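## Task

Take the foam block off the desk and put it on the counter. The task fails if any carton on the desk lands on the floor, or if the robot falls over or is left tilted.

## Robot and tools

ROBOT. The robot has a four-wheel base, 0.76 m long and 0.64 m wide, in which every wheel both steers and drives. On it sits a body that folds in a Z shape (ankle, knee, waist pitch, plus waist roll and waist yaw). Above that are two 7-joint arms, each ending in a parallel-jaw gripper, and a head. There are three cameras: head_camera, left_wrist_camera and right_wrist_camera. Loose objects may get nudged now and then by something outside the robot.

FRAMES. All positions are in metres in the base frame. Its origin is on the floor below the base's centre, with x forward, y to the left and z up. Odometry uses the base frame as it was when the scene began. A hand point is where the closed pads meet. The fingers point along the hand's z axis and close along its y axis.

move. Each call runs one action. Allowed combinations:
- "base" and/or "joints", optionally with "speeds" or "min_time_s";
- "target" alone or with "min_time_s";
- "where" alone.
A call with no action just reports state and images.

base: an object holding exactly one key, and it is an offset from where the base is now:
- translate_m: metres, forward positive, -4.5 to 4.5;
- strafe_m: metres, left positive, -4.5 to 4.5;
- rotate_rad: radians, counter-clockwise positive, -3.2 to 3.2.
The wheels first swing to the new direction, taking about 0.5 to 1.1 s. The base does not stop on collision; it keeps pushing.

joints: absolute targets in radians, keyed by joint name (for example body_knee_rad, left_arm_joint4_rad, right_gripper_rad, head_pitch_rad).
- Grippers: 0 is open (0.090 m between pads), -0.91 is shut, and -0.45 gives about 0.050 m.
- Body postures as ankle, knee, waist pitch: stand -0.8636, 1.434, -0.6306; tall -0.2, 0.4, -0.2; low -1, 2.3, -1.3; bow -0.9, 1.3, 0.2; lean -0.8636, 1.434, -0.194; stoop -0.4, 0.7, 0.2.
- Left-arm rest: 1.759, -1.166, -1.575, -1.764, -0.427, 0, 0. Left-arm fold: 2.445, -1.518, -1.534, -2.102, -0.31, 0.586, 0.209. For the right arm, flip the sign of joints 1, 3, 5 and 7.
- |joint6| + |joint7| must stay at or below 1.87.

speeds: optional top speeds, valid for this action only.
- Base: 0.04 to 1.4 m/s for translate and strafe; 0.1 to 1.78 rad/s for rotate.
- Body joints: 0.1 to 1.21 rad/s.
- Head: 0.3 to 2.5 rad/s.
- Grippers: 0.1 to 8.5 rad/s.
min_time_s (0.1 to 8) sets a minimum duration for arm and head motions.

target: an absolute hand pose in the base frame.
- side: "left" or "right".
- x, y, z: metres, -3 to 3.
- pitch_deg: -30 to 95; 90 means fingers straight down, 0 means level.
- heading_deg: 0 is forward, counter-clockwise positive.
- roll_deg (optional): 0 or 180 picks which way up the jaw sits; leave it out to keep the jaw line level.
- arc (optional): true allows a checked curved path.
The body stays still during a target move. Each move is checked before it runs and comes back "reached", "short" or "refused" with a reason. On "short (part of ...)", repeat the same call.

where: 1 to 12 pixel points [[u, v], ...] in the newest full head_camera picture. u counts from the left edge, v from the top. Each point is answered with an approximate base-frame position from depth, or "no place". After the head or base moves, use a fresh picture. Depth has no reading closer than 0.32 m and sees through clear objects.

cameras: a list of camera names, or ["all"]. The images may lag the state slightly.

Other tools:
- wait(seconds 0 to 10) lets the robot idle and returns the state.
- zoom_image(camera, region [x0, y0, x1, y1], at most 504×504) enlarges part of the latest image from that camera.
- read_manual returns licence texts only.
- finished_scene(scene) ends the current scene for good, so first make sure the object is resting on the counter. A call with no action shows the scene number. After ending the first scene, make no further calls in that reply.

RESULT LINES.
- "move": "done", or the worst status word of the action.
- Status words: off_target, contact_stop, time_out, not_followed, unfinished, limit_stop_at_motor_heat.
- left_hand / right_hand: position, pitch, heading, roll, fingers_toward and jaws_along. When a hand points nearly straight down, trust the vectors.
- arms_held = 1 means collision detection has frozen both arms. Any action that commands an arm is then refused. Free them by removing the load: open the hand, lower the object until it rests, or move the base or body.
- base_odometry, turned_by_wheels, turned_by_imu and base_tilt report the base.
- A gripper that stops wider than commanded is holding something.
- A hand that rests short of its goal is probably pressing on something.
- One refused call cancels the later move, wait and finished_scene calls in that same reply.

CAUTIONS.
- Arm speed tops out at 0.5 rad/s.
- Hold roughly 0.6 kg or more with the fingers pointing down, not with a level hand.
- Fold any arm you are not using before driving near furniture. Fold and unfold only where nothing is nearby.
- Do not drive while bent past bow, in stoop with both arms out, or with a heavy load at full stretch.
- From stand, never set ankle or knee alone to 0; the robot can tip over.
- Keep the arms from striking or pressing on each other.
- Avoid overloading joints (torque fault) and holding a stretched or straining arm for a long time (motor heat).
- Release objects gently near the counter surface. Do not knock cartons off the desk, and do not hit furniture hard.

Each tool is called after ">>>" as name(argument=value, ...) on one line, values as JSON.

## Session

>>> move(joints={"head_yaw_rad":1.2}, speeds={"head_yaw_rad":2.5}, cameras=["head_camera"])

>>> move(joints={"head_yaw_rad":-1.2}, speeds={"head_yaw_rad":2.5}, cameras=["head_camera"])

Scene clock: 1.03 s.
Joint torques (N m): left_arm=[-16.57 10.48 -5.85 -14.1 0.06 -2.46 0.01] | right_arm=[14.4 7.88 5.91 -14.35 -0.07 -2.22 0.07]
move: done
base_odometry: x=+0.000 y=+0.000 heading=+0.000
turned_by_wheels: +0.000
turned_by_imu: +0.000
base_tilt: forward=+0.1 right=+0.9
base_status: not commanded
joint_positions: body_ankle_rad=-0.864 body_knee_rad=+1.434 body_waist_pitch_rad=-0.631 body_waist_roll_rad=+0.000 body_waist_yaw_rad=+0.000 left_arm_joint1_rad=+1.723 left_arm_joint2_rad=-1.172 left_arm_joint3_rad=-1.590 left_arm_joint4_rad=-1.792 left_arm_joint5_rad=-0.442 left_arm_joint6_rad=-0.013 left_arm_joint7_rad=+0.012 left_gripper_rad=+0.000 right_arm_joint1_rad=-1.808 right_arm_joint2_rad=-1.183 right_arm_joint3_rad=+1.531 right_arm_joint4_rad=-1.729 right_arm_joint5_rad=+0.421 right_arm_joint6_rad=+0.076 right_arm_joint7_rad=+0.011 right_gripper_rad=+0.000 head_yaw_rad=+1.200 head_roll_rad=+0.000 head_pitch_rad=+0.000
joint_status: all done
arms_held: 0
arms_held_load: -
chest: x=+0.0060 y=+0.0000 z=+1.1944 quat_wxyz=(+1.000, +0.000, -0.030, +0.000) (m; base frame)
head_camera_pose: x=-0.0186 y=+0.1030 z=+1.5587 quat_wxyz=(+0.553, -0.812, +0.122, -0.140) (m; base frame)
left_hand: x=+0.6100 y=+0.3243 z=+0.9900 quat_wxyz=(+0.037, +0.659, -0.005, +0.751) pitch_deg=-7.6 heading_deg=-3.2 roll_deg=+177.6 fingers_toward=(+0.99, -0.06, +0.13) jaws_along=(-0.06, -1.00, +0.04) (m; base frame)
right_hand: x=+0.5850 y=-0.2948 z=+0.8629 quat_wxyz=(+0.053, -0.748, -0.023, -0.661) pitch_deg=+6.9 heading_deg=+6.4 roll_deg=+182.8 fingers_toward=(+0.99, +0.11, -0.12) jaws_along=(+0.10, -0.99, -0.05) (m; base frame)
pictures: head_camera
camera_calibration:
head_camera: T_world_to_cam=[[0.930981, -0.35326, 0.0920925, -0.0898024], [-0.0434298, -0.357642, -0.932848, 1.49004], [0.362474, 0.864465, -0.3483, 0.46057], [0, 0, 0, 1]] pos_world=[-0.0186286, 0.103029, 1.55866]

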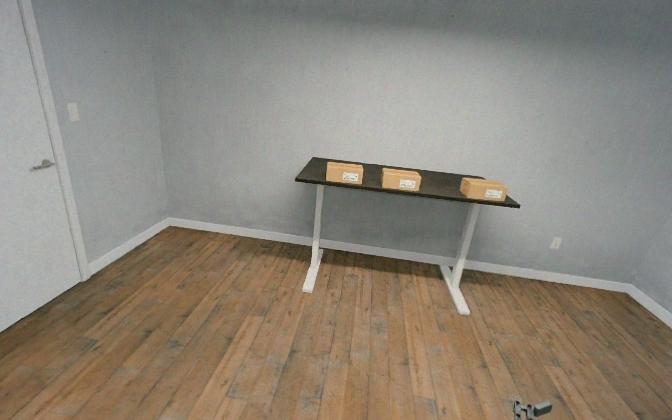

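Scene clock: 2.53 s.
Joint torques (N m): left_arm=[-16.47 9.96 -5.82 -13.98 0.02 -2.48 0] | right_arm=[14.55 7.02 5.75 -14.41 0.14 -2.33 0.05]
move: done
base_odometry: x=+0.000 y=+0.000 heading=+0.000
turned_by_wheels: +0.000
turned_by_imu: +0.000
base_tilt: forward=+0.1 right=+0.8
base_status: not commanded
joint_positions: body_ankle_rad=-0.864 body_knee_rad=+1.434 body_waist_pitch_rad=-0.631 body_waist_roll_rad=+0.000 body_waist_yaw_rad=+0.000 left_arm_joint1_rad=+1.723 left_arm_joint2_rad=-1.172 left_arm_joint3_rad=-1.590 left_arm_joint4_rad=-1.792 left_arm_joint5_rad=-0.442 left_arm_joint6_rad=-0.013 left_arm_joint7_rad=+0.012 left_gripper_rad=+0.000 right_arm_joint1_rad=-1.808 right_arm_joint2_rad=-1.183 right_arm_joint3_rad=+1.531 right_arm_joint4_rad=-1.729 right_arm_joint5_rad=+0.421 right_arm_joint6_rad=+0.076 right_arm_joint7_rad=+0.011 right_gripper_rad=+0.000 head_yaw_rad=-1.200 head_roll_rad=+0.000 head_pitch_rad=+0.000
joint_status: all done
arms_held: 0
arms_held_load: -
chest: x=+0.0060 y=+0.0000 z=+1.1944 quat_wxyz=(+1.000, +0.000, -0.030, +0.000) (m; base frame)
head_camera_pose: x=+0.0329 y=-0.0830 z=+1.5618 quat_wxyz=(+0.116, -0.149, +0.808, -0.559) (m; base frame)
left_hand: x=+0.6100 y=+0.3243 z=+0.9900 quat_wxyz=(+0.037, +0.659, -0.005, +0.751) pitch_deg=-7.6 heading_deg=-3.2 roll_deg=+177.6 fingers_toward=(+0.99, -0.06, +0.13) jaws_along=(-0.06, -1.00, +0.04) (m; base frame)
right_hand: x=+0.5850 y=-0.2948 z=+0.8629 quat_wxyz=(+0.053, -0.748, -0.023, -0.661) pitch_deg=+6.9 heading_deg=+6.4 roll_deg=+182.8 fingers_toward=(+0.99, +0.11, -0.12) jaws_along=(+0.10, -0.99, -0.05) (m; base frame)
pictures: head_camera
camera_calibration:
head_camera: T_world_to_cam=[[-0.928615, -0.370488, -0.0203345, 0.0315423], [-0.111584, 0.331106, -0.936973, 1.49446], [0.35387, -0.867817, -0.348811, 0.461125], [0, 0, 0, 1]] pos_world=[0.0328699, -0.0829685, 1.56176]

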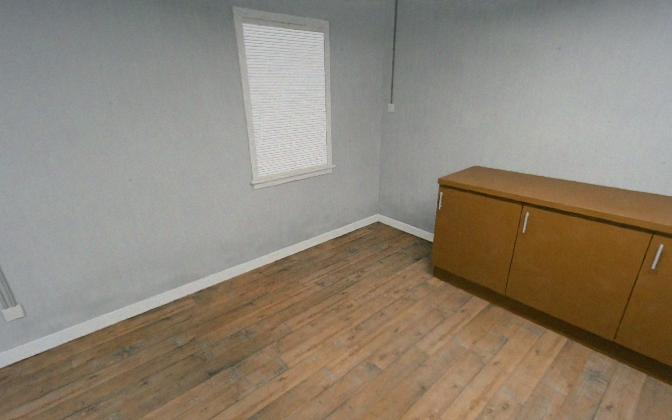

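>>> move(base={"rotate_rad":1.1}, joints={"head_yaw_rad":0,"head_pitch_rad":-0.25,"body_ankle_rad":-0.4,"body_knee_rad":0.7,"body_waist_pitch_rad":0.2,"left_arm_joint1_rad":2.445,"left_arm_joint2_rad":-1.518,"left_arm_joint3_rad":-1.534,"left_arm_joint4_rad":-2.102,"left_arm_joint5_rad":-0.31,"left_arm_joint6_rad":0.586,"left_arm_joint7_rad":0.209,"right_arm_joint1_rad":-1.561,"right_arm_joint2_rad":0.887,"right_arm_joint3_rad":2.334,"right_arm_joint4_rad":-1.893,"right_arm_joint5_rad":0.01,"right_arm_joint6_rad":-0.549,"right_arm_joint7_rad":0.98}, speeds={"body_knee_rad":0.4}, cameras=["head_camera"])

Scene clock: 9.37 s.
Joint torques (N m): left_arm=[15.26 0.09 0.48 -8.55 0.3 -0.15 0.33] | right_arm=[24.05 5.52 10.33 9.42 -1.14 0.16 0.32]
move: done
base_odometry: x=+0.000 y=+0.000 heading=+1.100
turned_by_wheels: +1.100
turned_by_imu: +1.092
base_tilt: forward=+0.2 right=+0.9
base_status: done
joint_positions: body_ankle_rad=-0.400 body_knee_rad=+0.700 body_waist_pitch_rad=+0.200 body_waist_roll_rad=+0.000 body_waist_yaw_rad=+0.000 left_arm_joint1_rad=+2.444 left_arm_joint2_rad=-1.516 left_arm_joint3_rad=-1.534 left_arm_joint4_rad=-2.101 left_arm_joint5_rad=-0.311 left_arm_joint6_rad=+0.585 left_arm_joint7_rad=+0.208 left_gripper_rad=+0.000 right_arm_joint1_rad=-1.564 right_arm_joint2_rad=+0.885 right_arm_joint3_rad=+2.333 right_arm_joint4_rad=-1.893 right_arm_joint5_rad=+0.011 right_arm_joint6_rad=-0.548 right_arm_joint7_rad=+0.979 right_gripper_rad=+0.000 head_yaw_rad=+0.000 head_roll_rad=+0.000 head_pitch_rad=-0.250
joint_status: all done
arms_held: 0
arms_held_load: -
chest: x=+0.2935 y=+0.0000 z=+1.2801 quat_wxyz=(+0.969, +0.000, +0.247, +0.000) (m; base frame)
head_camera_pose: x=+0.5286 y=+0.0277 z=+1.5911 quat_wxyz=(+0.314, -0.641, +0.619, -0.328) (m; base frame)
left_hand: x=+0.2439 y=+0.2405 z=+0.6618 quat_wxyz=(+0.006, +0.993, +0.100, +0.055) pitch_deg=+83.6 heading_deg=-0.1 roll_deg=+168.5 fingers_toward=(+0.11, +0.00, -0.99) jaws_along=(+0.20, -0.98, +0.02) (m; base frame)
right_hand: x=+0.7795 y=-0.1999 z=+1.1681 quat_wxyz=(-0.240, -0.002, -0.971, -0.003) pitch_deg=+62.2 heading_deg=+0.5 roll_deg=+0.8 fingers_toward=(+0.47, +0.00, -0.88) jaws_along=(+0.00, +1.00, +0.01) (m; base frame)
pictures: head_camera
camera_calibration:
head_camera: T_world_to_cam=[[0.0179976, -0.999321, 0.0321655, -0.0330668], [-0.587735, -0.0365997, -0.808225, 1.59769], [0.808853, -0.00435871, -0.587995, 0.508151], [0, 0, 0, 1]] pos_world=[0.528596, 0.0276456, 1.59115]

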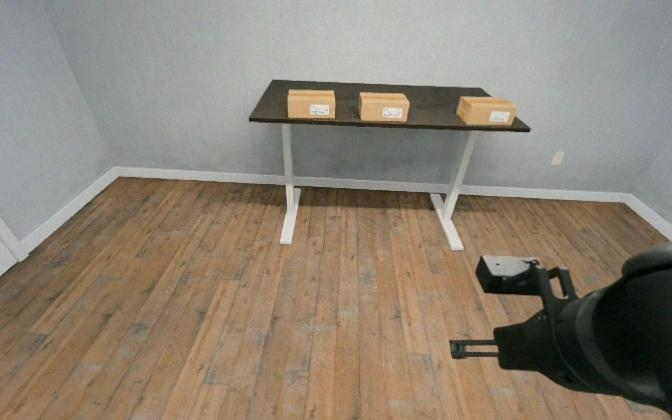

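>>> move(where=[[260,120],[340,122],[430,125],[520,129],[385,95],[310,92],[480,98]])

>>> zoom_image(camera="head_camera", region=[250, 70, 530, 140])

Scene clock: 10.17 s.
Joint torques (N m): left_arm=[15.77 -0.07 0.55 -8.54 0.31 -0.06 0.39] | right_arm=[24.42 5.57 10.49 9.51 -1.12 0.3 0.34]
base_odometry: x=+0.000 y=+0.000 heading=+1.100
turned_by_wheels: +0.000
turned_by_imu: +0.000
base_tilt: forward=+0.2 right=+0.8
where, head_camera: pixel (260, 120): x +2.171, y +0.435, z +0.962; pixel (340, 122): x +2.182, y +0.013, z +0.964; pixel (430, 125): x +2.189, y -0.467, z +0.963; pixel (520, 129): x +2.198, y -0.954, z +0.956; pixel (385, 95): x +2.326, y -0.228, z +1.071; pixel (310, 92): x +2.319, y +0.182, z +1.074; pixel (480, 98): x +2.357, y -0.762, z +1.065. By the robot's depth camera.
base_status: done
joint_positions: body_ankle_rad=-0.400 body_knee_rad=+0.700 body_waist_pitch_rad=+0.200 body_waist_roll_rad=+0.000 body_waist_yaw_rad=+0.000 left_arm_joint1_rad=+2.444 left_arm_joint2_rad=-1.516 left_arm_joint3_rad=-1.534 left_arm_joint4_rad=-2.101 left_arm_joint5_rad=-0.311 left_arm_joint6_rad=+0.585 left_arm_joint7_rad=+0.208 left_gripper_rad=+0.000 right_arm_joint1_rad=-1.564 right_arm_joint2_rad=+0.885 right_arm_joint3_rad=+2.333 right_arm_joint4_rad=-1.893 right_arm_joint5_rad=+0.011 right_arm_joint6_rad=-0.548 right_arm_joint7_rad=+0.979 right_gripper_rad=+0.000 head_yaw_rad=+0.000 head_roll_rad=+0.000 head_pitch_rad=-0.250
joint_status: all done
arms_held: 0
arms_held_load: -
chest: x=+0.2935 y=+0.0000 z=+1.2801 quat_wxyz=(+0.969, +0.000, +0.247, +0.000) (m; base frame)
head_camera_pose: x=+0.5286 y=+0.0277 z=+1.5911 quat_wxyz=(+0.314, -0.641, +0.619, -0.328) (m; base frame)
left_hand: x=+0.2439 y=+0.2405 z=+0.6618 quat_wxyz=(+0.006, +0.993, +0.100, +0.055) pitch_deg=+83.6 heading_deg=-0.1 roll_deg=+168.5 fingers_toward=(+0.11, +0.00, -0.99) jaws_along=(+0.20, -0.98, +0.02) (m; base frame)
right_hand: x=+0.7796 y=-0.1999 z=+1.1682 quat_wxyz=(-0.240, -0.002, -0.971, -0.003) pitch_deg=+62.2 heading_deg=+0.5 roll_deg=+0.8 fingers_toward=(+0.47, +0.00, -0.88) jaws_along=(+0.00, +1.00, +0.01) (m; base frame)
pictures: none

Scaled by 1.800.
This view is cut from an older image: the scene may have changed since it was taken.

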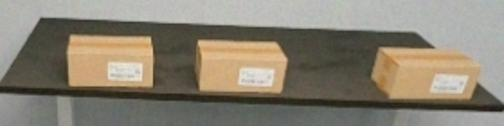

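>>> move(base={"translate_m":1.6}, joints={"head_pitch_rad":0}, speeds={"translate_m":0.8}, cameras=["head_camera","right_wrist_camera"])

Scene clock: 16.80 s.
Joint torques (N m): left_arm=[15.3 0.01 0.53 -8.03 0.33 -0.25 0.32] | right_arm=[23.17 5.15 10.23 9.36 -0.97 0.27 0.04]
move: done
base_odometry: x=+0.720 y=+1.428 heading=+1.104
turned_by_wheels: +0.004
turned_by_imu: +0.001
base_tilt: forward=+0.2 right=+0.9
base_status: done
joint_positions: body_ankle_rad=-0.400 body_knee_rad=+0.700 body_waist_pitch_rad=+0.200 body_waist_roll_rad=+0.000 body_waist_yaw_rad=+0.000 left_arm_joint1_rad=+2.444 left_arm_joint2_rad=-1.516 left_arm_joint3_rad=-1.534 left_arm_joint4_rad=-2.102 left_arm_joint5_rad=-0.311 left_arm_joint6_rad=+0.585 left_arm_joint7_rad=+0.208 left_gripper_rad=+0.000 right_arm_joint1_rad=-1.562 right_arm_joint2_rad=+0.886 right_arm_joint3_rad=+2.334 right_arm_joint4_rad=-1.893 right_arm_joint5_rad=+0.011 right_arm_joint6_rad=-0.549 right_arm_joint7_rad=+0.979 right_gripper_rad=+0.000 head_yaw_rad=+0.000 head_roll_rad=+0.000 head_pitch_rad=+0.000
joint_status: all done
arms_held: 0
arms_held_load: -
chest: x=+0.2936 y=+0.0000 z=+1.2801 quat_wxyz=(+0.969, +0.000, +0.247, +0.000) (m; base frame)
head_camera_pose: x=+0.5448 y=+0.0277 z=+1.5588 quat_wxyz=(+0.234, -0.677, +0.653, -0.246) (m; base frame)
left_hand: x=+0.2443 y=+0.2403 z=+0.6620 quat_wxyz=(+0.006, +0.993, +0.100, +0.056) pitch_deg=+83.6 heading_deg=-0.3 roll_deg=+168.2 fingers_toward=(+0.11, +0.00, -0.99) jaws_along=(+0.20, -0.98, +0.02) (m; base frame)
right_hand: x=+0.7797 y=-0.2001 z=+1.1688 quat_wxyz=(-0.241, -0.001, -0.971, -0.002) pitch_deg=+62.2 heading_deg=+0.4 roll_deg=+0.5 fingers_toward=(+0.47, +0.00, -0.88) jaws_along=(+0.00, +1.00, +0.00) (m; base frame)
pictures: head_camera, right_wrist_camera
camera_calibration:
head_camera: T_world_to_cam=[[0.0252762, -0.999319, 0.0268642, -0.028021], [-0.769544, -0.0366032, -0.637543, 1.4141], [0.638093, -0.00455852, -0.769946, 0.852666], [0, 0, 0, 1]] pos_world=[0.544839, 0.0276455, 1.55881]
right_wrist_camera: T_world_to_cam=[[0.0110351, -0.999814, 0.0158002, -0.232065], [-0.998253, -0.0100978, 0.0582165, 0.714816], [-0.0580462, -0.0164151, -0.998179, 1.34689], [0, 0, 0, 1]] pos_world=[0.79431, -0.202695, 1.30649]

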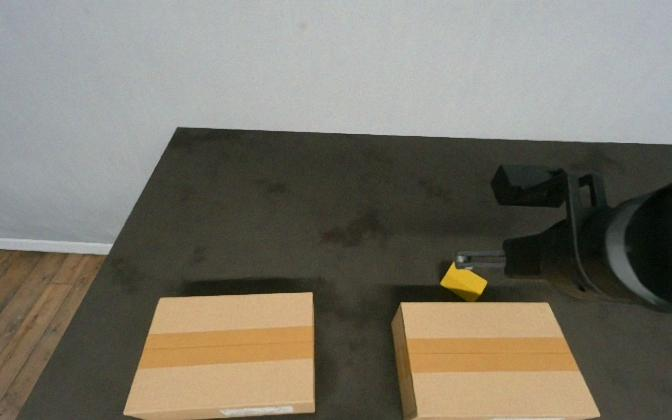

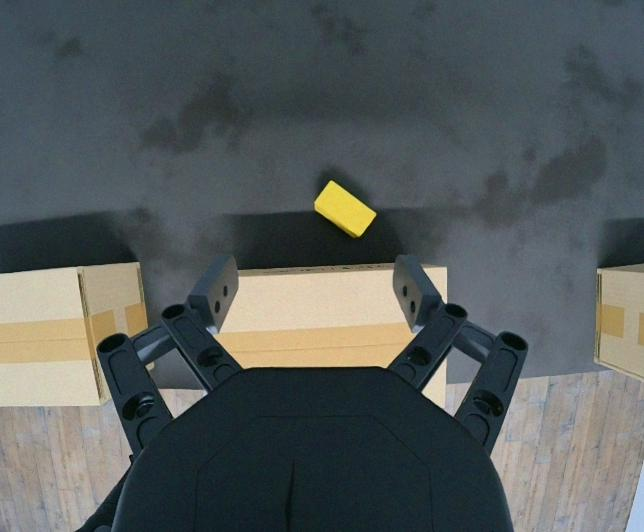

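>>> zoom_image(camera="right_wrist_camera", region=[270, 150, 420, 280])

>>> move(where=[[462,282],[475,284],[455,272],[470,292],[460,255]])

Scaled by 3.360 from the camera's 644x532 image, which has a finer 1265x1045 frame.

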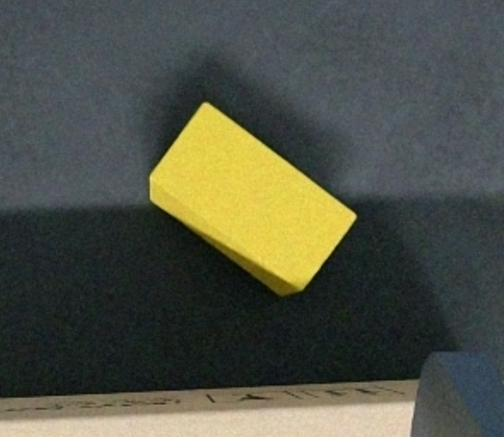

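Scene clock: 17.53 s.
Joint torques (N m): left_arm=[15.68 -0.09 0.55 -7.97 0.44 -0.16 0.35] | right_arm=[23.25 5.54 10.21 9.58 -0.94 0.32 0.11]
base_odometry: x=+0.720 y=+1.428 heading=+1.104
turned_by_wheels: +0.000
turned_by_imu: +0.000
base_tilt: forward=+0.3 right=+0.9
where, head_camera: pixel (462, 282): x +0.838, y -0.223, z +1.002; pixel (475, 284): x +0.835, y -0.248, z +1.000; pixel (455, 272): x +0.858, y -0.213, z +1.003; pixel (470, 292): x +0.823, y -0.238, z +0.991; pixel (460, 255): x +0.756, y -0.128, z +1.225. By the robot's depth camera.
base_status: done
joint_positions: body_ankle_rad=-0.400 body_knee_rad=+0.700 body_waist_pitch_rad=+0.200 body_waist_roll_rad=+0.000 body_waist_yaw_rad=+0.000 left_arm_joint1_rad=+2.444 left_arm_joint2_rad=-1.516 left_arm_joint3_rad=-1.534 left_arm_joint4_rad=-2.102 left_arm_joint5_rad=-0.311 left_arm_joint6_rad=+0.585 left_arm_joint7_rad=+0.208 left_gripper_rad=+0.000 right_arm_joint1_rad=-1.562 right_arm_joint2_rad=+0.886 right_arm_joint3_rad=+2.334 right_arm_joint4_rad=-1.893 right_arm_joint5_rad=+0.011 right_arm_joint6_rad=-0.549 right_arm_joint7_rad=+0.979 right_gripper_rad=+0.000 head_yaw_rad=+0.000 head_roll_rad=+0.000 head_pitch_rad=+0.000
joint_status: all done
arms_held: 0
arms_held_load: -
chest: x=+0.2936 y=+0.0000 z=+1.2801 quat_wxyz=(+0.969, +0.000, +0.247, +0.000) (m; base frame)
head_camera_pose: x=+0.5448 y=+0.0277 z=+1.5588 quat_wxyz=(+0.234, -0.677, +0.653, -0.246) (m; base frame)
left_hand: x=+0.2443 y=+0.2403 z=+0.6620 quat_wxyz=(+0.006, +0.993, +0.100, +0.056) pitch_deg=+83.6 heading_deg=-0.3 roll_deg=+168.2 fingers_toward=(+0.11, +0.00, -0.99) jaws_along=(+0.20, -0.98, +0.02) (m; base frame)
right_hand: x=+0.7797 y=-0.2001 z=+1.1688 quat_wxyz=(-0.241, -0.001, -0.971, -0.002) pitch_deg=+62.2 heading_deg=+0.4 roll_deg=+0.5 fingers_toward=(+0.47, +0.00, -0.88) jaws_along=(+0.00, +1.00, +0.00) (m; base frame)
pictures: none

>>> move(target={"side":"right","x":0.845,"y":-0.237,"z":1.09,"pitch_deg":80,"heading_deg":52.5,"arc":true}, cameras=["right_wrist_camera"])

Scene clock: 23.27 s.
Joint torques (N m): left_arm=[15.43 -0.56 0.48 -8 0.39 -0.15 0.33] | right_arm=[32.82 4.14 4.54 12.45 0.67 -0.08 0.22]
move: done
base_odometry: x=+0.720 y=+1.428 heading=+1.104
turned_by_wheels: +0.000
turned_by_imu: -0.001
base_tilt: forward=+0.2 right=+0.9
base_status: not commanded
joint_positions: body_ankle_rad=-0.400 body_knee_rad=+0.700 body_waist_pitch_rad=+0.200 body_waist_roll_rad=+0.000 body_waist_yaw_rad=+0.000 left_arm_joint1_rad=+2.444 left_arm_joint2_rad=-1.516 left_arm_joint3_rad=-1.534 left_arm_joint4_rad=-2.102 left_arm_joint5_rad=-0.311 left_arm_joint6_rad=+0.585 left_arm_joint7_rad=+0.208 left_gripper_rad=+0.000 right_arm_joint1_rad=-1.889 right_arm_joint2_rad=+1.307 right_arm_joint3_rad=+1.862 right_arm_joint4_rad=-1.100 right_arm_joint5_rad=+1.647 right_arm_joint6_rad=+0.671 right_arm_joint7_rad=+1.041 right_gripper_rad=+0.000 head_yaw_rad=+0.000 head_roll_rad=+0.000 head_pitch_rad=+0.000
joint_status: not commanded
arms_held: 0
arms_held_load: -
chest: x=+0.2936 y=+0.0000 z=+1.2801 quat_wxyz=(+0.969, +0.000, +0.247, +0.000) (m; base frame)
head_camera_pose: x=+0.5448 y=+0.0277 z=+1.5588 quat_wxyz=(+0.234, -0.677, +0.653, -0.246) (m; base frame)
left_hand: x=+0.2443 y=+0.2403 z=+0.6620 quat_wxyz=(+0.006, +0.993, +0.100, +0.056) pitch_deg=+83.6 heading_deg=-0.3 roll_deg=+168.2 fingers_toward=(+0.11, +0.00, -0.99) jaws_along=(+0.20, -0.98, +0.02) (m; base frame)
right_hand: x=+0.8456 y=-0.2378 z=+1.0909 quat_wxyz=(+0.038, -0.893, -0.440, -0.080) pitch_deg=+79.9 heading_deg=+51.8 roll_deg=+179.3 fingers_toward=(+0.11, +0.14, -0.98) jaws_along=(+0.79, -0.61, +0.00) (m; base frame)
right_hand_status: reached (checked arc, turning the hand 130 degrees, to end with the hand's camera side to the robot's right, planned for 3.6 s): 1 mm and 0.2 deg off.
pictures: right_wrist_camera
camera_calibration:
right_wrist_camera: T_world_to_cam=[[-0.806464, 0.591255, 0.00578243, 0.811369], [0.447266, 0.60361, 0.660006, -0.948118], [0.386741, 0.534858, -0.751238, 0.757938], [0, 0, 0, 1]] pos_world=[0.785275, -0.312821, 1.19046]

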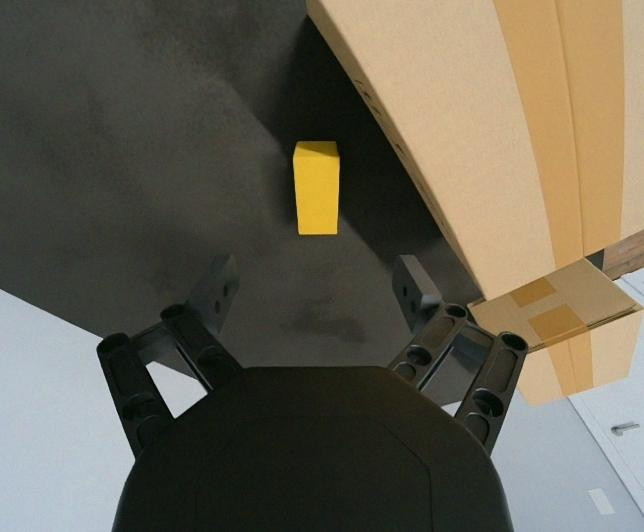

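>>> move(target={"side":"right","x":0.845,"y":-0.237,"z":1.09,"pitch_deg":80,"heading_deg":52.5,"roll_deg":0,"arc":true}, cameras=["right_wrist_camera"])

Scene clock: 32.80 s.
Joint torques (N m): left_arm=[15.47 -0.17 0.54 -7.98 0.42 -0.2 0.33] | right_arm=[34.07 -0.68 -8.9 8.51 -0.13 -0.2 -0.42]
move: done
base_odometry: x=+0.720 y=+1.428 heading=+1.104
turned_by_wheels: +0.000
turned_by_imu: -0.001
base_tilt: forward=+0.2 right=+0.8
base_status: not commanded
joint_positions: body_ankle_rad=-0.400 body_knee_rad=+0.700 body_waist_pitch_rad=+0.200 body_waist_roll_rad=+0.000 body_waist_yaw_rad=+0.000 left_arm_joint1_rad=+2.444 left_arm_joint2_rad=-1.516 left_arm_joint3_rad=-1.534 left_arm_joint4_rad=-2.102 left_arm_joint5_rad=-0.311 left_arm_joint6_rad=+0.585 left_arm_joint7_rad=+0.208 left_gripper_rad=+0.000 right_arm_joint1_rad=-2.077 right_arm_joint2_rad=+1.957 right_arm_joint3_rad=+0.708 right_arm_joint4_rad=-1.100 right_arm_joint5_rad=-0.475 right_arm_joint6_rad=-0.150 right_arm_joint7_rad=-1.410 right_gripper_rad=+0.000 head_yaw_rad=+0.000 head_roll_rad=+0.000 head_pitch_rad=+0.000
joint_status: not commanded
arms_held: 0
arms_held_load: -
chest: x=+0.2936 y=+0.0000 z=+1.2801 quat_wxyz=(+0.969, +0.000, +0.247, +0.000) (m; base frame)
head_camera_pose: x=+0.5448 y=+0.0277 z=+1.5588 quat_wxyz=(+0.234, -0.677, +0.653, -0.246) (m; base frame)
left_hand: x=+0.2443 y=+0.2403 z=+0.6620 quat_wxyz=(+0.006, +0.993, +0.100, +0.056) pitch_deg=+83.6 heading_deg=-0.3 roll_deg=+168.2 fingers_toward=(+0.11, +0.00, -0.99) jaws_along=(+0.20, -0.98, +0.02) (m; base frame)
right_hand: x=+0.8458 y=-0.2377 z=+1.0909 quat_wxyz=(-0.080, +0.440, -0.894, -0.039) pitch_deg=+79.8 heading_deg=+51.9 roll_deg=-0.5 fingers_toward=(+0.11, +0.14, -0.98) jaws_along=(-0.79, +0.61, +0.00) (m; base frame)
right_hand_status: reached (checked arc, to end with the hand's camera side to the robot's left, planned for 5.3 s): 1 mm and 0.2 deg off.
pictures: right_wrist_camera
camera_calibration:
right_wrist_camera: T_world_to_cam=[[0.803325, -0.595308, 0.0166726, -0.84406], [-0.560706, -0.746605, 0.358036, -0.0872331], [-0.200694, -0.296967, -0.933559, 1.25583], [0, 0, 0, 1]] pos_world=[0.881179, -0.194663, 1.2177]

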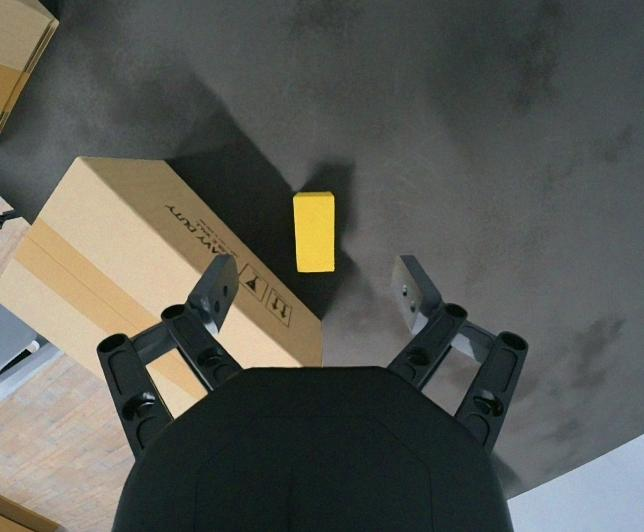

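>>> move(joints={"right_gripper_rad":-0.35}, speeds={"right_gripper_rad":3})

>>> move(target={"side":"right","x":0.848,"y":-0.236,"z":0.985,"pitch_deg":80,"heading_deg":52.5,"roll_deg":0}, cameras=["right_wrist_camera"])

>>> move(joints={"right_gripper_rad":-0.85}, cameras=["right_wrist_camera"])

Scene clock: 34.70 s.
Joint torques (N m): left_arm=[15.1 0 0.34 -7.92 0.4 -0.2 0.32] | right_arm=[34.22 -0.25 -8.63 8.4 0.08 -0.24 -0.41]
move: done
base_odometry: x=+0.720 y=+1.428 heading=+1.104
turned_by_wheels: +0.000
turned_by_imu: +0.000
base_tilt: forward=+0.2 right=+0.8
base_status: not commanded
joint_positions: body_ankle_rad=-0.400 body_knee_rad=+0.700 body_waist_pitch_rad=+0.200 body_waist_roll_rad=+0.000 body_waist_yaw_rad=+0.000 left_arm_joint1_rad=+2.444 left_arm_joint2_rad=-1.516 left_arm_joint3_rad=-1.534 left_arm_joint4_rad=-2.102 left_arm_joint5_rad=-0.311 left_arm_joint6_rad=+0.585 left_arm_joint7_rad=+0.208 left_gripper_rad=+0.000 right_arm_joint1_rad=-2.077 right_arm_joint2_rad=+1.957 right_arm_joint3_rad=+0.708 right_arm_joint4_rad=-1.100 right_arm_joint5_rad=-0.475 right_arm_joint6_rad=-0.150 right_arm_joint7_rad=-1.410 right_gripper_rad=-0.348 head_yaw_rad=+0.000 head_roll_rad=+0.000 head_pitch_rad=+0.000
joint_status: all done
arms_held: 0
arms_held_load: -
chest: x=+0.2936 y=+0.0000 z=+1.2801 quat_wxyz=(+0.969, +0.000, +0.247, +0.000) (m; base frame)
head_camera_pose: x=+0.5448 y=+0.0277 z=+1.5588 quat_wxyz=(+0.234, -0.677, +0.653, -0.246) (m; base frame)
left_hand: x=+0.2443 y=+0.2403 z=+0.6620 quat_wxyz=(+0.006, +0.993, +0.100, +0.056) pitch_deg=+83.6 heading_deg=-0.3 roll_deg=+168.2 fingers_toward=(+0.11, +0.00, -0.99) jaws_along=(+0.20, -0.98, +0.02) (m; base frame)
right_hand: x=+0.8457 y=-0.2377 z=+1.0909 quat_wxyz=(-0.080, +0.440, -0.894, -0.039) pitch_deg=+79.8 heading_deg=+52.0 roll_deg=-0.4 fingers_toward=(+0.11, +0.14, -0.98) jaws_along=(-0.79, +0.61, +0.00) (m; base frame)
pictures: none

Scene clock: 35.97 s.
Joint torques (N m): left_arm=[15.61 0.02 0.51 -7.85 0.37 -0.2 0.34] | right_arm=[36.48 -1.74 -8.59 8.1 0.61 0.07 0.32]
move: done
base_odometry: x=+0.720 y=+1.428 heading=+1.104
turned_by_wheels: +0.000
turned_by_imu: +0.000
base_tilt: forward=+0.2 right=+0.8
base_status: not commanded
joint_positions: body_ankle_rad=-0.400 body_knee_rad=+0.700 body_waist_pitch_rad=+0.200 body_waist_roll_rad=+0.000 body_waist_yaw_rad=+0.000 left_arm_joint1_rad=+2.444 left_arm_joint2_rad=-1.516 left_arm_joint3_rad=-1.534 left_arm_joint4_rad=-2.102 left_arm_joint5_rad=-0.311 left_arm_joint6_rad=+0.585 left_arm_joint7_rad=+0.208 left_gripper_rad=+0.000 right_arm_joint1_rad=-2.227 right_arm_joint2_rad=+1.957 right_arm_joint3_rad=+0.784 right_arm_joint4_rad=-1.153 right_arm_joint5_rad=-0.421 right_arm_joint6_rad=-0.087 right_arm_joint7_rad=-1.200 right_gripper_rad=-0.350 head_yaw_rad=+0.000 head_roll_rad=+0.000 head_pitch_rad=+0.000
joint_status: not commanded
arms_held: 0
arms_held_load: -
chest: x=+0.2936 y=+0.0000 z=+1.2801 quat_wxyz=(+0.969, +0.000, +0.247, +0.000) (m; base frame)
head_camera_pose: x=+0.5448 y=+0.0277 z=+1.5588 quat_wxyz=(+0.234, -0.677, +0.653, -0.246) (m; base frame)
left_hand: x=+0.2443 y=+0.2403 z=+0.6620 quat_wxyz=(+0.006, +0.993, +0.100, +0.056) pitch_deg=+83.6 heading_deg=-0.3 roll_deg=+168.2 fingers_toward=(+0.11, +0.00, -0.99) jaws_along=(+0.20, -0.98, +0.02) (m; base frame)
right_hand: x=+0.8470 y=-0.2351 z=+0.9845 quat_wxyz=(-0.077, +0.441, -0.893, -0.039) pitch_deg=+80.1 heading_deg=+53.2 roll_deg=+0.6 fingers_toward=(+0.10, +0.14, -0.99) jaws_along=(-0.79, +0.61, +0.00) (m; base frame)
right_hand_status: reached (straight line, to end with the hand's camera side to the robot's left, planned for 0.8 s): 1 mm and 0.2 deg off.
pictures: right_wrist_camera
camera_calibration:
right_wrist_camera: T_world_to_cam=[[0.8051, -0.592991, 0.0132593, -0.839277], [-0.556361, -0.74724, 0.363448, -0.0556805], [-0.205614, -0.299989, -0.93152, 1.15887], [0, 0, 0, 1]] pos_world=[0.883003, -0.191642, 1.11087]

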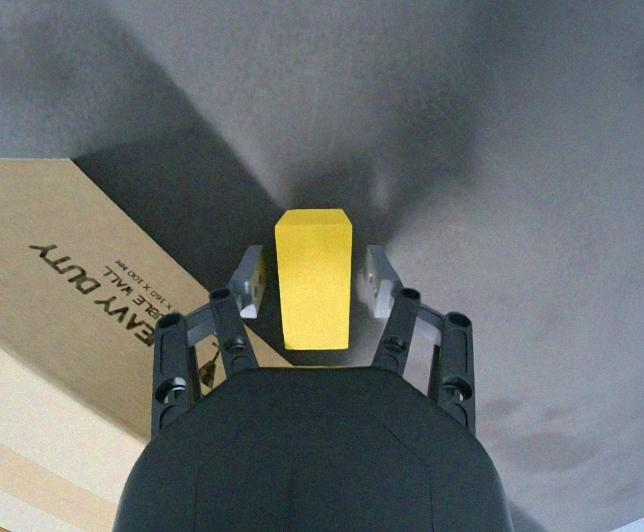

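Scene clock: 36.87 s.
Joint torques (N m): left_arm=[15.32 0.19 0.52 -7.8 0.28 -0.17 0.31] | right_arm=[36.76 -2.75 -8.55 8.12 0.73 0.33 0.28]
move: off_target
base_odometry: x=+0.720 y=+1.428 heading=+1.104
turned_by_wheels: +0.000
turned_by_imu: +0.000
base_tilt: forward=+0.2 right=+0.9
base_status: not commanded
joint_positions: body_ankle_rad=-0.400 body_knee_rad=+0.700 body_waist_pitch_rad=+0.200 body_waist_roll_rad=+0.000 body_waist_yaw_rad=+0.000 left_arm_joint1_rad=+2.444 left_arm_joint2_rad=-1.516 left_arm_joint3_rad=-1.534 left_arm_joint4_rad=-2.102 left_arm_joint5_rad=-0.311 left_arm_joint6_rad=+0.585 left_arm_joint7_rad=+0.208 left_gripper_rad=+0.000 right_arm_joint1_rad=-2.227 right_arm_joint2_rad=+1.957 right_arm_joint3_rad=+0.784 right_arm_joint4_rad=-1.153 right_arm_joint5_rad=-0.421 right_arm_joint6_rad=-0.087 right_arm_joint7_rad=-1.200 right_gripper_rad=-0.616 head_yaw_rad=+0.000 head_roll_rad=+0.000 head_pitch_rad=+0.000
joint_status: right_gripper_rad off_target (ended at -0.616, target -0.850)
arms_held: 0
arms_held_load: -
chest: x=+0.2936 y=+0.0000 z=+1.2801 quat_wxyz=(+0.969, +0.000, +0.247, +0.000) (m; base frame)
head_camera_pose: x=+0.5448 y=+0.0277 z=+1.5588 quat_wxyz=(+0.234, -0.677, +0.653, -0.246) (m; base frame)
left_hand: x=+0.2443 y=+0.2403 z=+0.6620 quat_wxyz=(+0.006, +0.993, +0.100, +0.056) pitch_deg=+83.6 heading_deg=-0.3 roll_deg=+168.2 fingers_toward=(+0.11, +0.00, -0.99) jaws_along=(+0.20, -0.98, +0.02) (m; base frame)
right_hand: x=+0.8472 y=-0.2352 z=+0.9847 quat_wxyz=(-0.077, +0.441, -0.893, -0.039) pitch_deg=+80.1 heading_deg=+53.0 roll_deg=+0.4 fingers_toward=(+0.10, +0.14, -0.99) jaws_along=(-0.79, +0.61, +0.00) (m; base frame)
pictures: right_wrist_camera
camera_calibration:
right_wrist_camera: T_world_to_cam=[[0.805178, -0.592871, 0.013848, -0.840118], [-0.556471, -0.747259, 0.363241, -0.0554861], [-0.205007, -0.30018, -0.931592, 1.15865], [0, 0, 0, 1]] pos_world=[0.8831, -0.191741, 1.11118]

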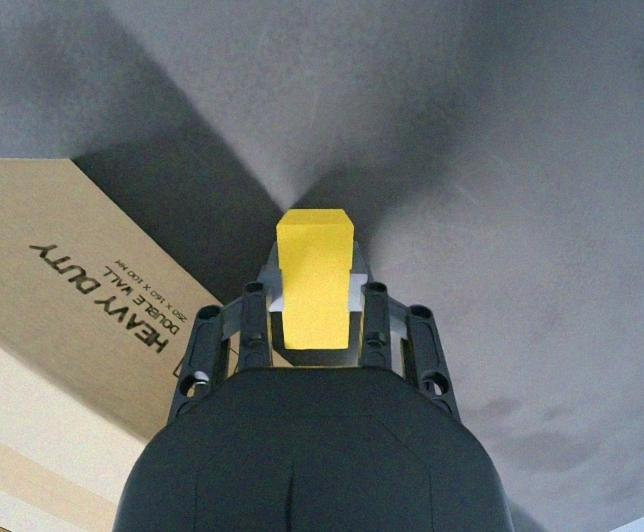

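>>> move(target={"side":"right","x":0.82,"y":-0.22,"z":1.14,"pitch_deg":80,"heading_deg":52.5,"roll_deg":0})

>>> move(base={"translate_m":-0.8}, speeds={"translate_m":0.8})

>>> move(base={"rotate_rad":-3.13}, speeds={"rotate_rad":1.2}, joints={"head_pitch_rad":-0.3}, cameras=["head_camera"])

Scene clock: 40.80 s.
Joint torques (N m): left_arm=[15.73 0.05 0.44 -8.11 0.25 -0.14 0.25] | right_arm=[33.33 -2.18 -7.36 10.05 -0.12 -0.26 -0.4]
move: done
base_odometry: x=+0.720 y=+1.428 heading=+1.104
turned_by_wheels: +0.000
turned_by_imu: +0.000
base_tilt: forward=+0.2 right=+0.9
base_status: not commanded
joint_positions: body_ankle_rad=-0.400 body_knee_rad=+0.700 body_waist_pitch_rad=+0.200 body_waist_roll_rad=+0.000 body_waist_yaw_rad=+0.000 left_arm_joint1_rad=+2.444 left_arm_joint2_rad=-1.516 left_arm_joint3_rad=-1.534 left_arm_joint4_rad=-2.102 left_arm_joint5_rad=-0.311 left_arm_joint6_rad=+0.585 left_arm_joint7_rad=+0.208 left_gripper_rad=+0.000 right_arm_joint1_rad=-1.872 right_arm_joint2_rad=+1.959 right_arm_joint3_rad=+0.882 right_arm_joint4_rad=-1.185 right_arm_joint5_rad=-0.638 right_arm_joint6_rad=-0.211 right_arm_joint7_rad=-1.411 right_gripper_rad=-0.617 head_yaw_rad=+0.000 head_roll_rad=+0.000 head_pitch_rad=+0.000
joint_status: not commanded
arms_held: 0
arms_held_load: -
chest: x=+0.2936 y=+0.0000 z=+1.2801 quat_wxyz=(+0.969, +0.000, +0.247, +0.000) (m; base frame)
head_camera_pose: x=+0.5448 y=+0.0277 z=+1.5588 quat_wxyz=(+0.234, -0.677, +0.653, -0.246) (m; base frame)
left_hand: x=+0.2443 y=+0.2403 z=+0.6620 quat_wxyz=(+0.006, +0.993, +0.100, +0.056) pitch_deg=+83.6 heading_deg=-0.3 roll_deg=+168.2 fingers_toward=(+0.11, +0.00, -0.99) jaws_along=(+0.20, -0.98, +0.02) (m; base frame)
right_hand: x=+0.8203 y=-0.2204 z=+1.1392 quat_wxyz=(-0.078, +0.440, -0.894, -0.039) pitch_deg=+80.0 heading_deg=+52.6 roll_deg=+0.1 fingers_toward=(+0.11, +0.14, -0.98) jaws_along=(-0.79, +0.61, +0.00) (m; base frame)
right_hand_status: reached (straight line, to end with the hand's camera side to the robot's left, planned for 1.1 s): 1 mm and 0.0 deg off.
pictures: none

Scene clock: 44.80 s.
Joint torques (N m): left_arm=[14.75 -0.4 0.53 -8.47 0.46 -0.27 0.32] | right_arm=[32.43 -1.73 -7.51 10.22 0.03 -0.32 -0.06]
move: done
base_odometry: x=+0.361 y=+0.714 heading=+1.102
turned_by_wheels: -0.002
turned_by_imu: -0.001
base_tilt: forward=+0.3 right=+0.8
base_status: done
joint_positions: body_ankle_rad=-0.400 body_knee_rad=+0.700 body_waist_pitch_rad=+0.200 body_waist_roll_rad=+0.000 body_waist_yaw_rad=+0.000 left_arm_joint1_rad=+2.446 left_arm_joint2_rad=-1.516 left_arm_joint3_rad=-1.534 left_arm_joint4_rad=-2.101 left_arm_joint5_rad=-0.311 left_arm_joint6_rad=+0.586 left_arm_joint7_rad=+0.208 left_gripper_rad=+0.000 right_arm_joint1_rad=-1.871 right_arm_joint2_rad=+1.959 right_arm_joint3_rad=+0.882 right_arm_joint4_rad=-1.186 right_arm_joint5_rad=-0.638 right_arm_joint6_rad=-0.211 right_arm_joint7_rad=-1.413 right_gripper_rad=-0.617 head_yaw_rad=+0.000 head_roll_rad=+0.000 head_pitch_rad=+0.000
joint_status: not commanded
arms_held: 0
arms_held_load: -
chest: x=+0.2932 y=+0.0000 z=+1.2802 quat_wxyz=(+0.969, +0.000, +0.247, +0.000) (m; base frame)
head_camera_pose: x=+0.5444 y=+0.0277 z=+1.5590 quat_wxyz=(+0.234, -0.677, +0.653, -0.246) (m; base frame)
left_hand: x=+0.2428 y=+0.2403 z=+0.6620 quat_wxyz=(+0.006, +0.994, +0.100, +0.055) pitch_deg=+83.7 heading_deg=-0.3 roll_deg=+168.2 fingers_toward=(+0.11, +0.00, -0.99) jaws_along=(+0.20, -0.98, +0.02) (m; base frame)
right_hand: x=+0.8197 y=-0.2201 z=+1.1403 quat_wxyz=(-0.079, +0.440, -0.893, -0.039) pitch_deg=+79.9 heading_deg=+52.7 roll_deg=+0.2 fingers_toward=(+0.11, +0.14, -0.98) jaws_along=(-0.79, +0.61, +0.00) (m; base frame)
pictures: none

Scene clock: 49.60 s.
Joint torques (N m): left_arm=[15.23 0.27 0.36 -8.07 0.3 -0.24 0.2] | right_arm=[32.25 -2.17 -7.53 10.06 0.41 -0.21 -0.16]
move: done
base_odometry: x=+0.362 y=+0.713 heading=-2.028
turned_by_wheels: -3.130
turned_by_imu: -3.110
base_tilt: forward=+0.2 right=+0.9
base_status: done
joint_positions: body_ankle_rad=-0.400 body_knee_rad=+0.700 body_waist_pitch_rad=+0.200 body_waist_roll_rad=+0.000 body_waist_yaw_rad=+0.000 left_arm_joint1_rad=+2.445 left_arm_joint2_rad=-1.517 left_arm_joint3_rad=-1.534 left_arm_joint4_rad=-2.102 left_arm_joint5_rad=-0.311 left_arm_joint6_rad=+0.586 left_arm_joint7_rad=+0.208 left_gripper_rad=+0.000 right_arm_joint1_rad=-1.872 right_arm_joint2_rad=+1.958 right_arm_joint3_rad=+0.882 right_arm_joint4_rad=-1.186 right_arm_joint5_rad=-0.639 right_arm_joint6_rad=-0.211 right_arm_joint7_rad=-1.412 right_gripper_rad=-0.617 head_yaw_rad=+0.000 head_roll_rad=+0.000 head_pitch_rad=-0.300
joint_status: all done
arms_held: 0
arms_held_load: -
chest: x=+0.2936 y=+0.0000 z=+1.2801 quat_wxyz=(+0.969, +0.000, +0.248, +0.000) (m; base frame)
head_camera_pose: x=+0.5246 y=+0.0276 z=+1.5970 quat_wxyz=(+0.329, -0.632, +0.611, -0.344) (m; base frame)
left_hand: x=+0.2439 y=+0.2401 z=+0.6620 quat_wxyz=(+0.006, +0.993, +0.100, +0.055) pitch_deg=+83.6 heading_deg=-0.2 roll_deg=+168.3 fingers_toward=(+0.11, +0.00, -0.99) jaws_along=(+0.20, -0.98, +0.02) (m; base frame)
right_hand: x=+0.8199 y=-0.2206 z=+1.1394 quat_wxyz=(-0.078, +0.440, -0.894, -0.039) pitch_deg=+80.0 heading_deg=+52.9 roll_deg=+0.4 fingers_toward=(+0.11, +0.14, -0.98) jaws_along=(-0.79, +0.61, +0.00) (m; base frame)
pictures: head_camera
camera_calibration:
head_camera: T_world_to_cam=[[0.0158446, -0.999325, 0.0331339, -0.0337022], [-0.546718, -0.0364044, -0.836525, 1.62381], [0.837167, -0.00486048, -0.546926, 0.43438], [0, 0, 0, 1]] pos_world=[0.524649, 0.0275455, 1.59705]

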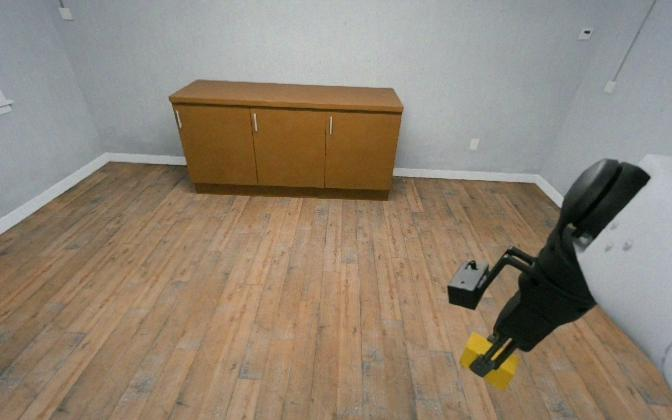

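>>> move(where=[[180,101],[250,104],[320,106],[390,109],[300,98],[250,95]])

Scene clock: 50.07 s.
Joint torques (N m): left_arm=[15.32 0.46 0.37 -8.06 0.36 -0.22 0.27] | right_arm=[33.12 -2.44 -7.73 10.2 0.31 -0.24 -0.15]
base_odometry: x=+0.362 y=+0.713 heading=-2.028
turned_by_wheels: +0.000
turned_by_imu: +0.000
base_tilt: forward=+0.3 right=+0.9
where, head_camera: pixel (180, 101): x +2.967, y +1.209, z +0.921; pixel (250, 104): x +2.985, y +0.690, z +0.913; pixel (320, 106): x +2.993, y +0.162, z +0.916; pixel (390, 109): x +2.965, y -0.365, z +0.921; pixel (300, 98): x +3.094, y +0.323, z +0.944; pixel (250, 95): x +3.144, y +0.725, z +0.939. By the robot's depth camera.
base_status: done
joint_positions: body_ankle_rad=-0.400 body_knee_rad=+0.700 body_waist_pitch_rad=+0.200 body_waist_roll_rad=+0.000 body_waist_yaw_rad=+0.000 left_arm_joint1_rad=+2.445 left_arm_joint2_rad=-1.517 left_arm_joint3_rad=-1.534 left_arm_joint4_rad=-2.102 left_arm_joint5_rad=-0.311 left_arm_joint6_rad=+0.586 left_arm_joint7_rad=+0.208 left_gripper_rad=+0.000 right_arm_joint1_rad=-1.872 right_arm_joint2_rad=+1.958 right_arm_joint3_rad=+0.882 right_arm_joint4_rad=-1.186 right_arm_joint5_rad=-0.639 right_arm_joint6_rad=-0.211 right_arm_joint7_rad=-1.412 right_gripper_rad=-0.617 head_yaw_rad=+0.000 head_roll_rad=+0.000 head_pitch_rad=-0.300
joint_status: all done
arms_held: 0
arms_held_load: -
chest: x=+0.2936 y=+0.0000 z=+1.2801 quat_wxyz=(+0.969, +0.000, +0.248, +0.000) (m; base frame)
head_camera_pose: x=+0.5246 y=+0.0276 z=+1.5970 quat_wxyz=(+0.329, -0.632, +0.611, -0.344) (m; base frame)
left_hand: x=+0.2439 y=+0.2401 z=+0.6620 quat_wxyz=(+0.006, +0.993, +0.100, +0.055) pitch_deg=+83.6 heading_deg=-0.2 roll_deg=+168.3 fingers_toward=(+0.11, +0.00, -0.99) jaws_along=(+0.20, -0.98, +0.02) (m; base frame)
right_hand: x=+0.8199 y=-0.2206 z=+1.1394 quat_wxyz=(-0.078, +0.440, -0.894, -0.039) pitch_deg=+80.0 heading_deg=+52.9 roll_deg=+0.4 fingers_toward=(+0.11, +0.14, -0.98) jaws_along=(-0.79, +0.61, +0.00) (m; base frame)
pictures: none

>>> move(base={"translate_m":2.4}, speeds={"translate_m":0.9}, joints={"head_pitch_rad":0.1}, cameras=["head_camera"])

>>> move(where=[[300,250],[340,300],[340,200],[200,300],[300,380]])

Scene clock: 57.20 s.
Joint torques (N m): left_arm=[15.73 0.65 0.5 -7.97 0.34 -0.21 0.22] | right_arm=[33.12 -2.42 -7.79 10.15 0.33 -0.17 -0.12]
move: done
base_odometry: x=-0.687 y=-1.445 heading=-2.023
turned_by_wheels: +0.005
turned_by_imu: +0.001
base_tilt: forward=+0.2 right=+0.8
base_status: done
joint_positions: body_ankle_rad=-0.400 body_knee_rad=+0.700 body_waist_pitch_rad=+0.200 body_waist_roll_rad=+0.000 body_waist_yaw_rad=+0.000 left_arm_joint1_rad=+2.444 left_arm_joint2_rad=-1.517 left_arm_joint3_rad=-1.534 left_arm_joint4_rad=-2.102 left_arm_joint5_rad=-0.311 left_arm_joint6_rad=+0.586 left_arm_joint7_rad=+0.208 left_gripper_rad=+0.000 right_arm_joint1_rad=-1.872 right_arm_joint2_rad=+1.959 right_arm_joint3_rad=+0.882 right_arm_joint4_rad=-1.186 right_arm_joint5_rad=-0.639 right_arm_joint6_rad=-0.211 right_arm_joint7_rad=-1.412 right_gripper_rad=-0.617 head_yaw_rad=+0.000 head_roll_rad=+0.000 head_pitch_rad=+0.100
joint_status: all done
arms_held: 0
arms_held_load: -
chest: x=+0.2936 y=+0.0000 z=+1.2800 quat_wxyz=(+0.969, +0.000, +0.248, +0.000) (m; base frame)
head_camera_pose: x=+0.5490 y=+0.0277 z=+1.5449 quat_wxyz=(+0.201, -0.688, +0.664, -0.212) (m; base frame)
left_hand: x=+0.2446 y=+0.2401 z=+0.6620 quat_wxyz=(+0.006, +0.993, +0.100, +0.056) pitch_deg=+83.6 heading_deg=-0.2 roll_deg=+168.3 fingers_toward=(+0.11, +0.00, -0.99) jaws_along=(+0.20, -0.98, +0.02) (m; base frame)
right_hand: x=+0.8199 y=-0.2202 z=+1.1392 quat_wxyz=(-0.078, +0.440, -0.894, -0.039) pitch_deg=+80.0 heading_deg=+53.0 roll_deg=+0.5 fingers_toward=(+0.10, +0.14, -0.98) jaws_along=(-0.79, +0.61, +0.00) (m; base frame)
pictures: head_camera
camera_calibration:
head_camera: T_world_to_cam=[[0.0277767, -0.999319, 0.0242905, -0.0251463], [-0.829343, -0.0366042, -0.55754, 1.31759], [0.558049, -0.00465858, -0.829795, 0.975699], [0, 0, 0, 1]] pos_world=[0.548942, 0.0276454, 1.54485]

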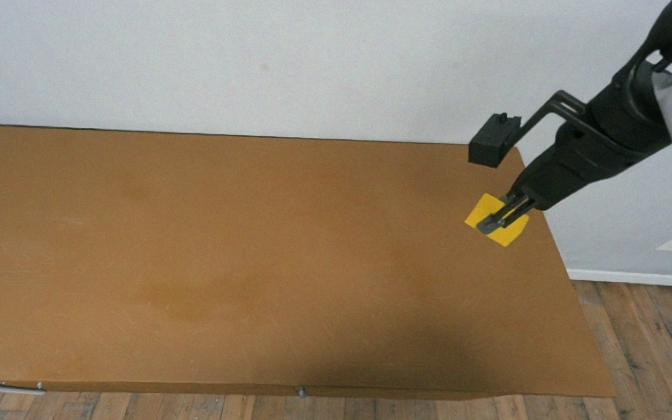

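Scene clock: 57.20 s.
Joint torques (N m): left_arm=[15.73 0.65 0.5 -7.97 0.34 -0.21 0.22] | right_arm=[33.12 -2.42 -7.79 10.15 0.33 -0.17 -0.12]
base_odometry: x=-0.687 y=-1.445 heading=-2.023
turned_by_wheels: +0.000
turned_by_imu: +0.000
base_tilt: forward=+0.2 right=+0.8
where, head_camera: pixel (300, 250): x +0.862, y +0.098, z +0.917; pixel (340, 300): x +0.756, y +0.009, z +0.916; pixel (340, 200): x +0.999, y +0.014, z +0.918; pixel (200, 300): x +0.746, y +0.283, z +0.917; pixel (300, 380): x +0.613, y +0.076, z +0.917. By the robot's depth camera.
base_status: done
joint_positions: body_ankle_rad=-0.400 body_knee_rad=+0.700 body_waist_pitch_rad=+0.200 body_waist_roll_rad=+0.000 body_waist_yaw_rad=+0.000 left_arm_joint1_rad=+2.444 left_arm_joint2_rad=-1.517 left_arm_joint3_rad=-1.534 left_arm_joint4_rad=-2.102 left_arm_joint5_rad=-0.311 left_arm_joint6_rad=+0.586 left_arm_joint7_rad=+0.208 left_gripper_rad=+0.000 right_arm_joint1_rad=-1.872 right_arm_joint2_rad=+1.959 right_arm_joint3_rad=+0.882 right_arm_joint4_rad=-1.186 right_arm_joint5_rad=-0.639 right_arm_joint6_rad=-0.211 right_arm_joint7_rad=-1.412 right_gripper_rad=-0.617 head_yaw_rad=+0.000 head_roll_rad=+0.000 head_pitch_rad=+0.100
joint_status: all done
arms_held: 0
arms_held_load: -
chest: x=+0.2936 y=+0.0000 z=+1.2800 quat_wxyz=(+0.969, +0.000, +0.248, +0.000) (m; base frame)
head_camera_pose: x=+0.5490 y=+0.0277 z=+1.5449 quat_wxyz=(+0.201, -0.688, +0.664, -0.212) (m; base frame)
left_hand: x=+0.2446 y=+0.2401 z=+0.6620 quat_wxyz=(+0.006, +0.993, +0.100, +0.056) pitch_deg=+83.6 heading_deg=-0.2 roll_deg=+168.3 fingers_toward=(+0.11, +0.00, -0.99) jaws_along=(+0.20, -0.98, +0.02) (m; base frame)
right_hand: x=+0.8199 y=-0.2202 z=+1.1392 quat_wxyz=(-0.078, +0.440, -0.894, -0.039) pitch_deg=+80.0 heading_deg=+53.0 roll_deg=+0.5 fingers_toward=(+0.10, +0.14, -0.98) jaws_along=(-0.79, +0.61, +0.00) (m; base frame)
pictures: none

>>> move(target={"side":"right","x":0.83,"y":-0.18,"z":0.94,"pitch_deg":80,"heading_deg":52.5,"roll_deg":0})

>>> move(joints={"right_gripper_rad":-0.2})

>>> move(target={"side":"right","x":0.82,"y":-0.18,"z":1.08,"pitch_deg":80,"heading_deg":52.5,"roll_deg":0}, cameras=["head_camera"])

Scene clock: 60.07 s.
Joint torques (N m): left_arm=[15.64 0.25 0.47 -7.84 0.28 -0.21 0.27] | right_arm=[30.82 -2.9 -5.55 9.25 0.96 0.37 0.71]
move: done
base_odometry: x=-0.687 y=-1.445 heading=-2.023
turned_by_wheels: +0.000
turned_by_imu: +0.000
base_tilt: forward=+0.2 right=+0.8
base_status: not commanded
joint_positions: body_ankle_rad=-0.400 body_knee_rad=+0.700 body_waist_pitch_rad=+0.200 body_waist_roll_rad=+0.000 body_waist_yaw_rad=+0.000 left_arm_joint1_rad=+2.444 left_arm_joint2_rad=-1.517 left_arm_joint3_rad=-1.534 left_arm_joint4_rad=-2.102 left_arm_joint5_rad=-0.311 left_arm_joint6_rad=+0.586 left_arm_joint7_rad=+0.208 left_gripper_rad=+0.000 right_arm_joint1_rad=-2.140 right_arm_joint2_rad=+1.959 right_arm_joint3_rad=+1.104 right_arm_joint4_rad=-1.260 right_arm_joint5_rad=-0.532 right_arm_joint6_rad=-0.167 right_arm_joint7_rad=-0.950 right_gripper_rad=-0.616 head_yaw_rad=+0.000 head_roll_rad=+0.000 head_pitch_rad=+0.100
joint_status: not commanded
arms_held: 0
arms_held_load: -
chest: x=+0.2936 y=+0.0000 z=+1.2800 quat_wxyz=(+0.969, +0.000, +0.248, +0.000) (m; base frame)
head_camera_pose: x=+0.5490 y=+0.0277 z=+1.5449 quat_wxyz=(+0.201, -0.688, +0.664, -0.212) (m; base frame)
left_hand: x=+0.2445 y=+0.2401 z=+0.6620 quat_wxyz=(+0.006, +0.993, +0.100, +0.056) pitch_deg=+83.6 heading_deg=-0.2 roll_deg=+168.3 fingers_toward=(+0.11, +0.00, -0.99) jaws_along=(+0.20, -0.98, +0.02) (m; base frame)
right_hand: x=+0.8318 y=-0.1811 z=+0.9443 quat_wxyz=(-0.080, +0.441, -0.893, -0.037) pitch_deg=+79.9 heading_deg=+50.9 roll_deg=-1.6 fingers_toward=(+0.11, +0.14, -0.98) jaws_along=(-0.79, +0.61, +0.00) (m; base frame)
right_hand_status: reached (straight line, to end with the hand's camera side to the robot's left, planned for 1.3 s): 5 mm and 0.3 deg off.
pictures: none

Scene clock: 61.10 s.
Joint torques (N m): left_arm=[15.92 0.7 0.53 -7.81 0.43 -0.19 0.19] | right_arm=[33.99 -2.04 -6.33 9.28 0.66 0.36 0.25]
move: done
base_odometry: x=-0.687 y=-1.445 heading=-2.023
turned_by_wheels: +0.000
turned_by_imu: +0.000
base_tilt: forward=+0.3 right=+0.7
base_status: not commanded
joint_positions: body_ankle_rad=-0.400 body_knee_rad=+0.700 body_waist_pitch_rad=+0.200 body_waist_roll_rad=+0.000 body_waist_yaw_rad=+0.000 left_arm_joint1_rad=+2.444 left_arm_joint2_rad=-1.517 left_arm_joint3_rad=-1.534 left_arm_joint4_rad=-2.102 left_arm_joint5_rad=-0.311 left_arm_joint6_rad=+0.586 left_arm_joint7_rad=+0.208 left_gripper_rad=+0.000 right_arm_joint1_rad=-2.147 right_arm_joint2_rad=+1.959 right_arm_joint3_rad=+1.106 right_arm_joint4_rad=-1.260 right_arm_joint5_rad=-0.531 right_arm_joint6_rad=-0.166 right_arm_joint7_rad=-0.948 right_gripper_rad=-0.201 head_yaw_rad=+0.000 head_roll_rad=+0.000 head_pitch_rad=+0.100
joint_status: all done
arms_held: 0
arms_held_load: -
chest: x=+0.2936 y=+0.0000 z=+1.2800 quat_wxyz=(+0.969, +0.000, +0.248, +0.000) (m; base frame)
head_camera_pose: x=+0.5490 y=+0.0277 z=+1.5449 quat_wxyz=(+0.201, -0.688, +0.664, -0.212) (m; base frame)
left_hand: x=+0.2445 y=+0.2401 z=+0.6620 quat_wxyz=(+0.006, +0.993, +0.100, +0.056) pitch_deg=+83.6 heading_deg=-0.2 roll_deg=+168.3 fingers_toward=(+0.11, +0.00, -0.99) jaws_along=(+0.20, -0.98, +0.02) (m; base frame)
right_hand: x=+0.8299 y=-0.1802 z=+0.9407 quat_wxyz=(-0.078, +0.441, -0.894, -0.038) pitch_deg=+80.0 heading_deg=+52.5 roll_deg=+0.0 fingers_toward=(+0.11, +0.14, -0.98) jaws_along=(-0.79, +0.61, +0.00) (m; base frame)
pictures: none

Scene clock: 62.57 s.
Joint torques (N m): left_arm=[15.68 0.51 0.5 -7.96 0.31 -0.2 0.25] | right_arm=[33.25 -3.35 -6.63 10.42 -0.02 -0.22 -0.45]
move: done
base_odometry: x=-0.687 y=-1.445 heading=-2.023
turned_by_wheels: +0.000
turned_by_imu: +0.000
base_tilt: forward=+0.3 right=+0.8
base_status: not commanded
joint_positions: body_ankle_rad=-0.400 body_knee_rad=+0.700 body_waist_pitch_rad=+0.200 body_waist_roll_rad=+0.000 body_waist_yaw_rad=+0.000 left_arm_joint1_rad=+2.444 left_arm_joint2_rad=-1.517 left_arm_joint3_rad=-1.534 left_arm_joint4_rad=-2.102 left_arm_joint5_rad=-0.311 left_arm_joint6_rad=+0.586 left_arm_joint7_rad=+0.208 left_gripper_rad=+0.000 right_arm_joint1_rad=-1.860 right_arm_joint2_rad=+1.959 right_arm_joint3_rad=+1.115 right_arm_joint4_rad=-1.277 right_arm_joint5_rad=-0.665 right_arm_joint6_rad=-0.275 right_arm_joint7_rad=-1.185 right_gripper_rad=-0.200 head_yaw_rad=+0.000 head_roll_rad=+0.000 head_pitch_rad=+0.100
joint_status: not commanded
arms_held: 0
arms_held_load: -
chest: x=+0.2936 y=+0.0000 z=+1.2800 quat_wxyz=(+0.969, +0.000, +0.248, +0.000) (m; base frame)
head_camera_pose: x=+0.5490 y=+0.0277 z=+1.5449 quat_wxyz=(+0.201, -0.688, +0.664, -0.212) (m; base frame)
left_hand: x=+0.2445 y=+0.2401 z=+0.6620 quat_wxyz=(+0.006, +0.993, +0.100, +0.056) pitch_deg=+83.6 heading_deg=-0.2 roll_deg=+168.3 fingers_toward=(+0.11, +0.00, -0.99) jaws_along=(+0.20, -0.98, +0.02) (m; base frame)
right_hand: x=+0.8202 y=-0.1801 z=+1.0791 quat_wxyz=(-0.078, +0.440, -0.894, -0.039) pitch_deg=+80.0 heading_deg=+52.7 roll_deg=+0.3 fingers_toward=(+0.11, +0.14, -0.98) jaws_along=(-0.79, +0.61, +0.00) (m; base frame)
right_hand_status: reached (straight line, to end with the hand's camera side to the robot's left, planned for 1.0 s): 1 mm and 0.1 deg off.
pictures: head_camera
camera_calibration:
head_camera: T_world_to_cam=[[0.0277194, -0.999319, 0.0243725, -0.025244], [-0.829345, -0.0366025, -0.557537, 1.31764], [0.558049, -0.00475859, -0.829794, 0.975785], [0, 0, 0, 1]] pos_world=[0.548942, 0.0276454, 1.54495]

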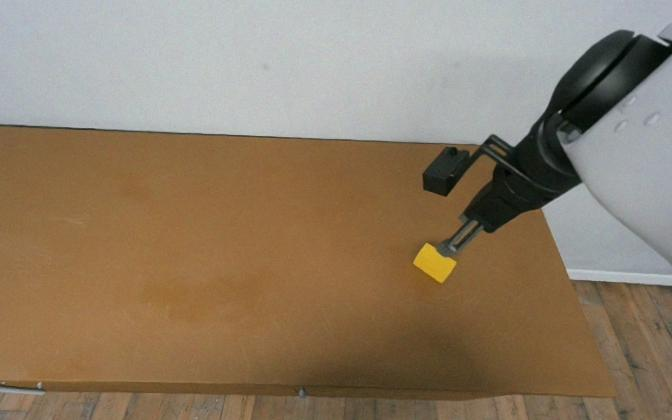

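>>> finished_scene(scene=2)

The scene is finished: the task was done.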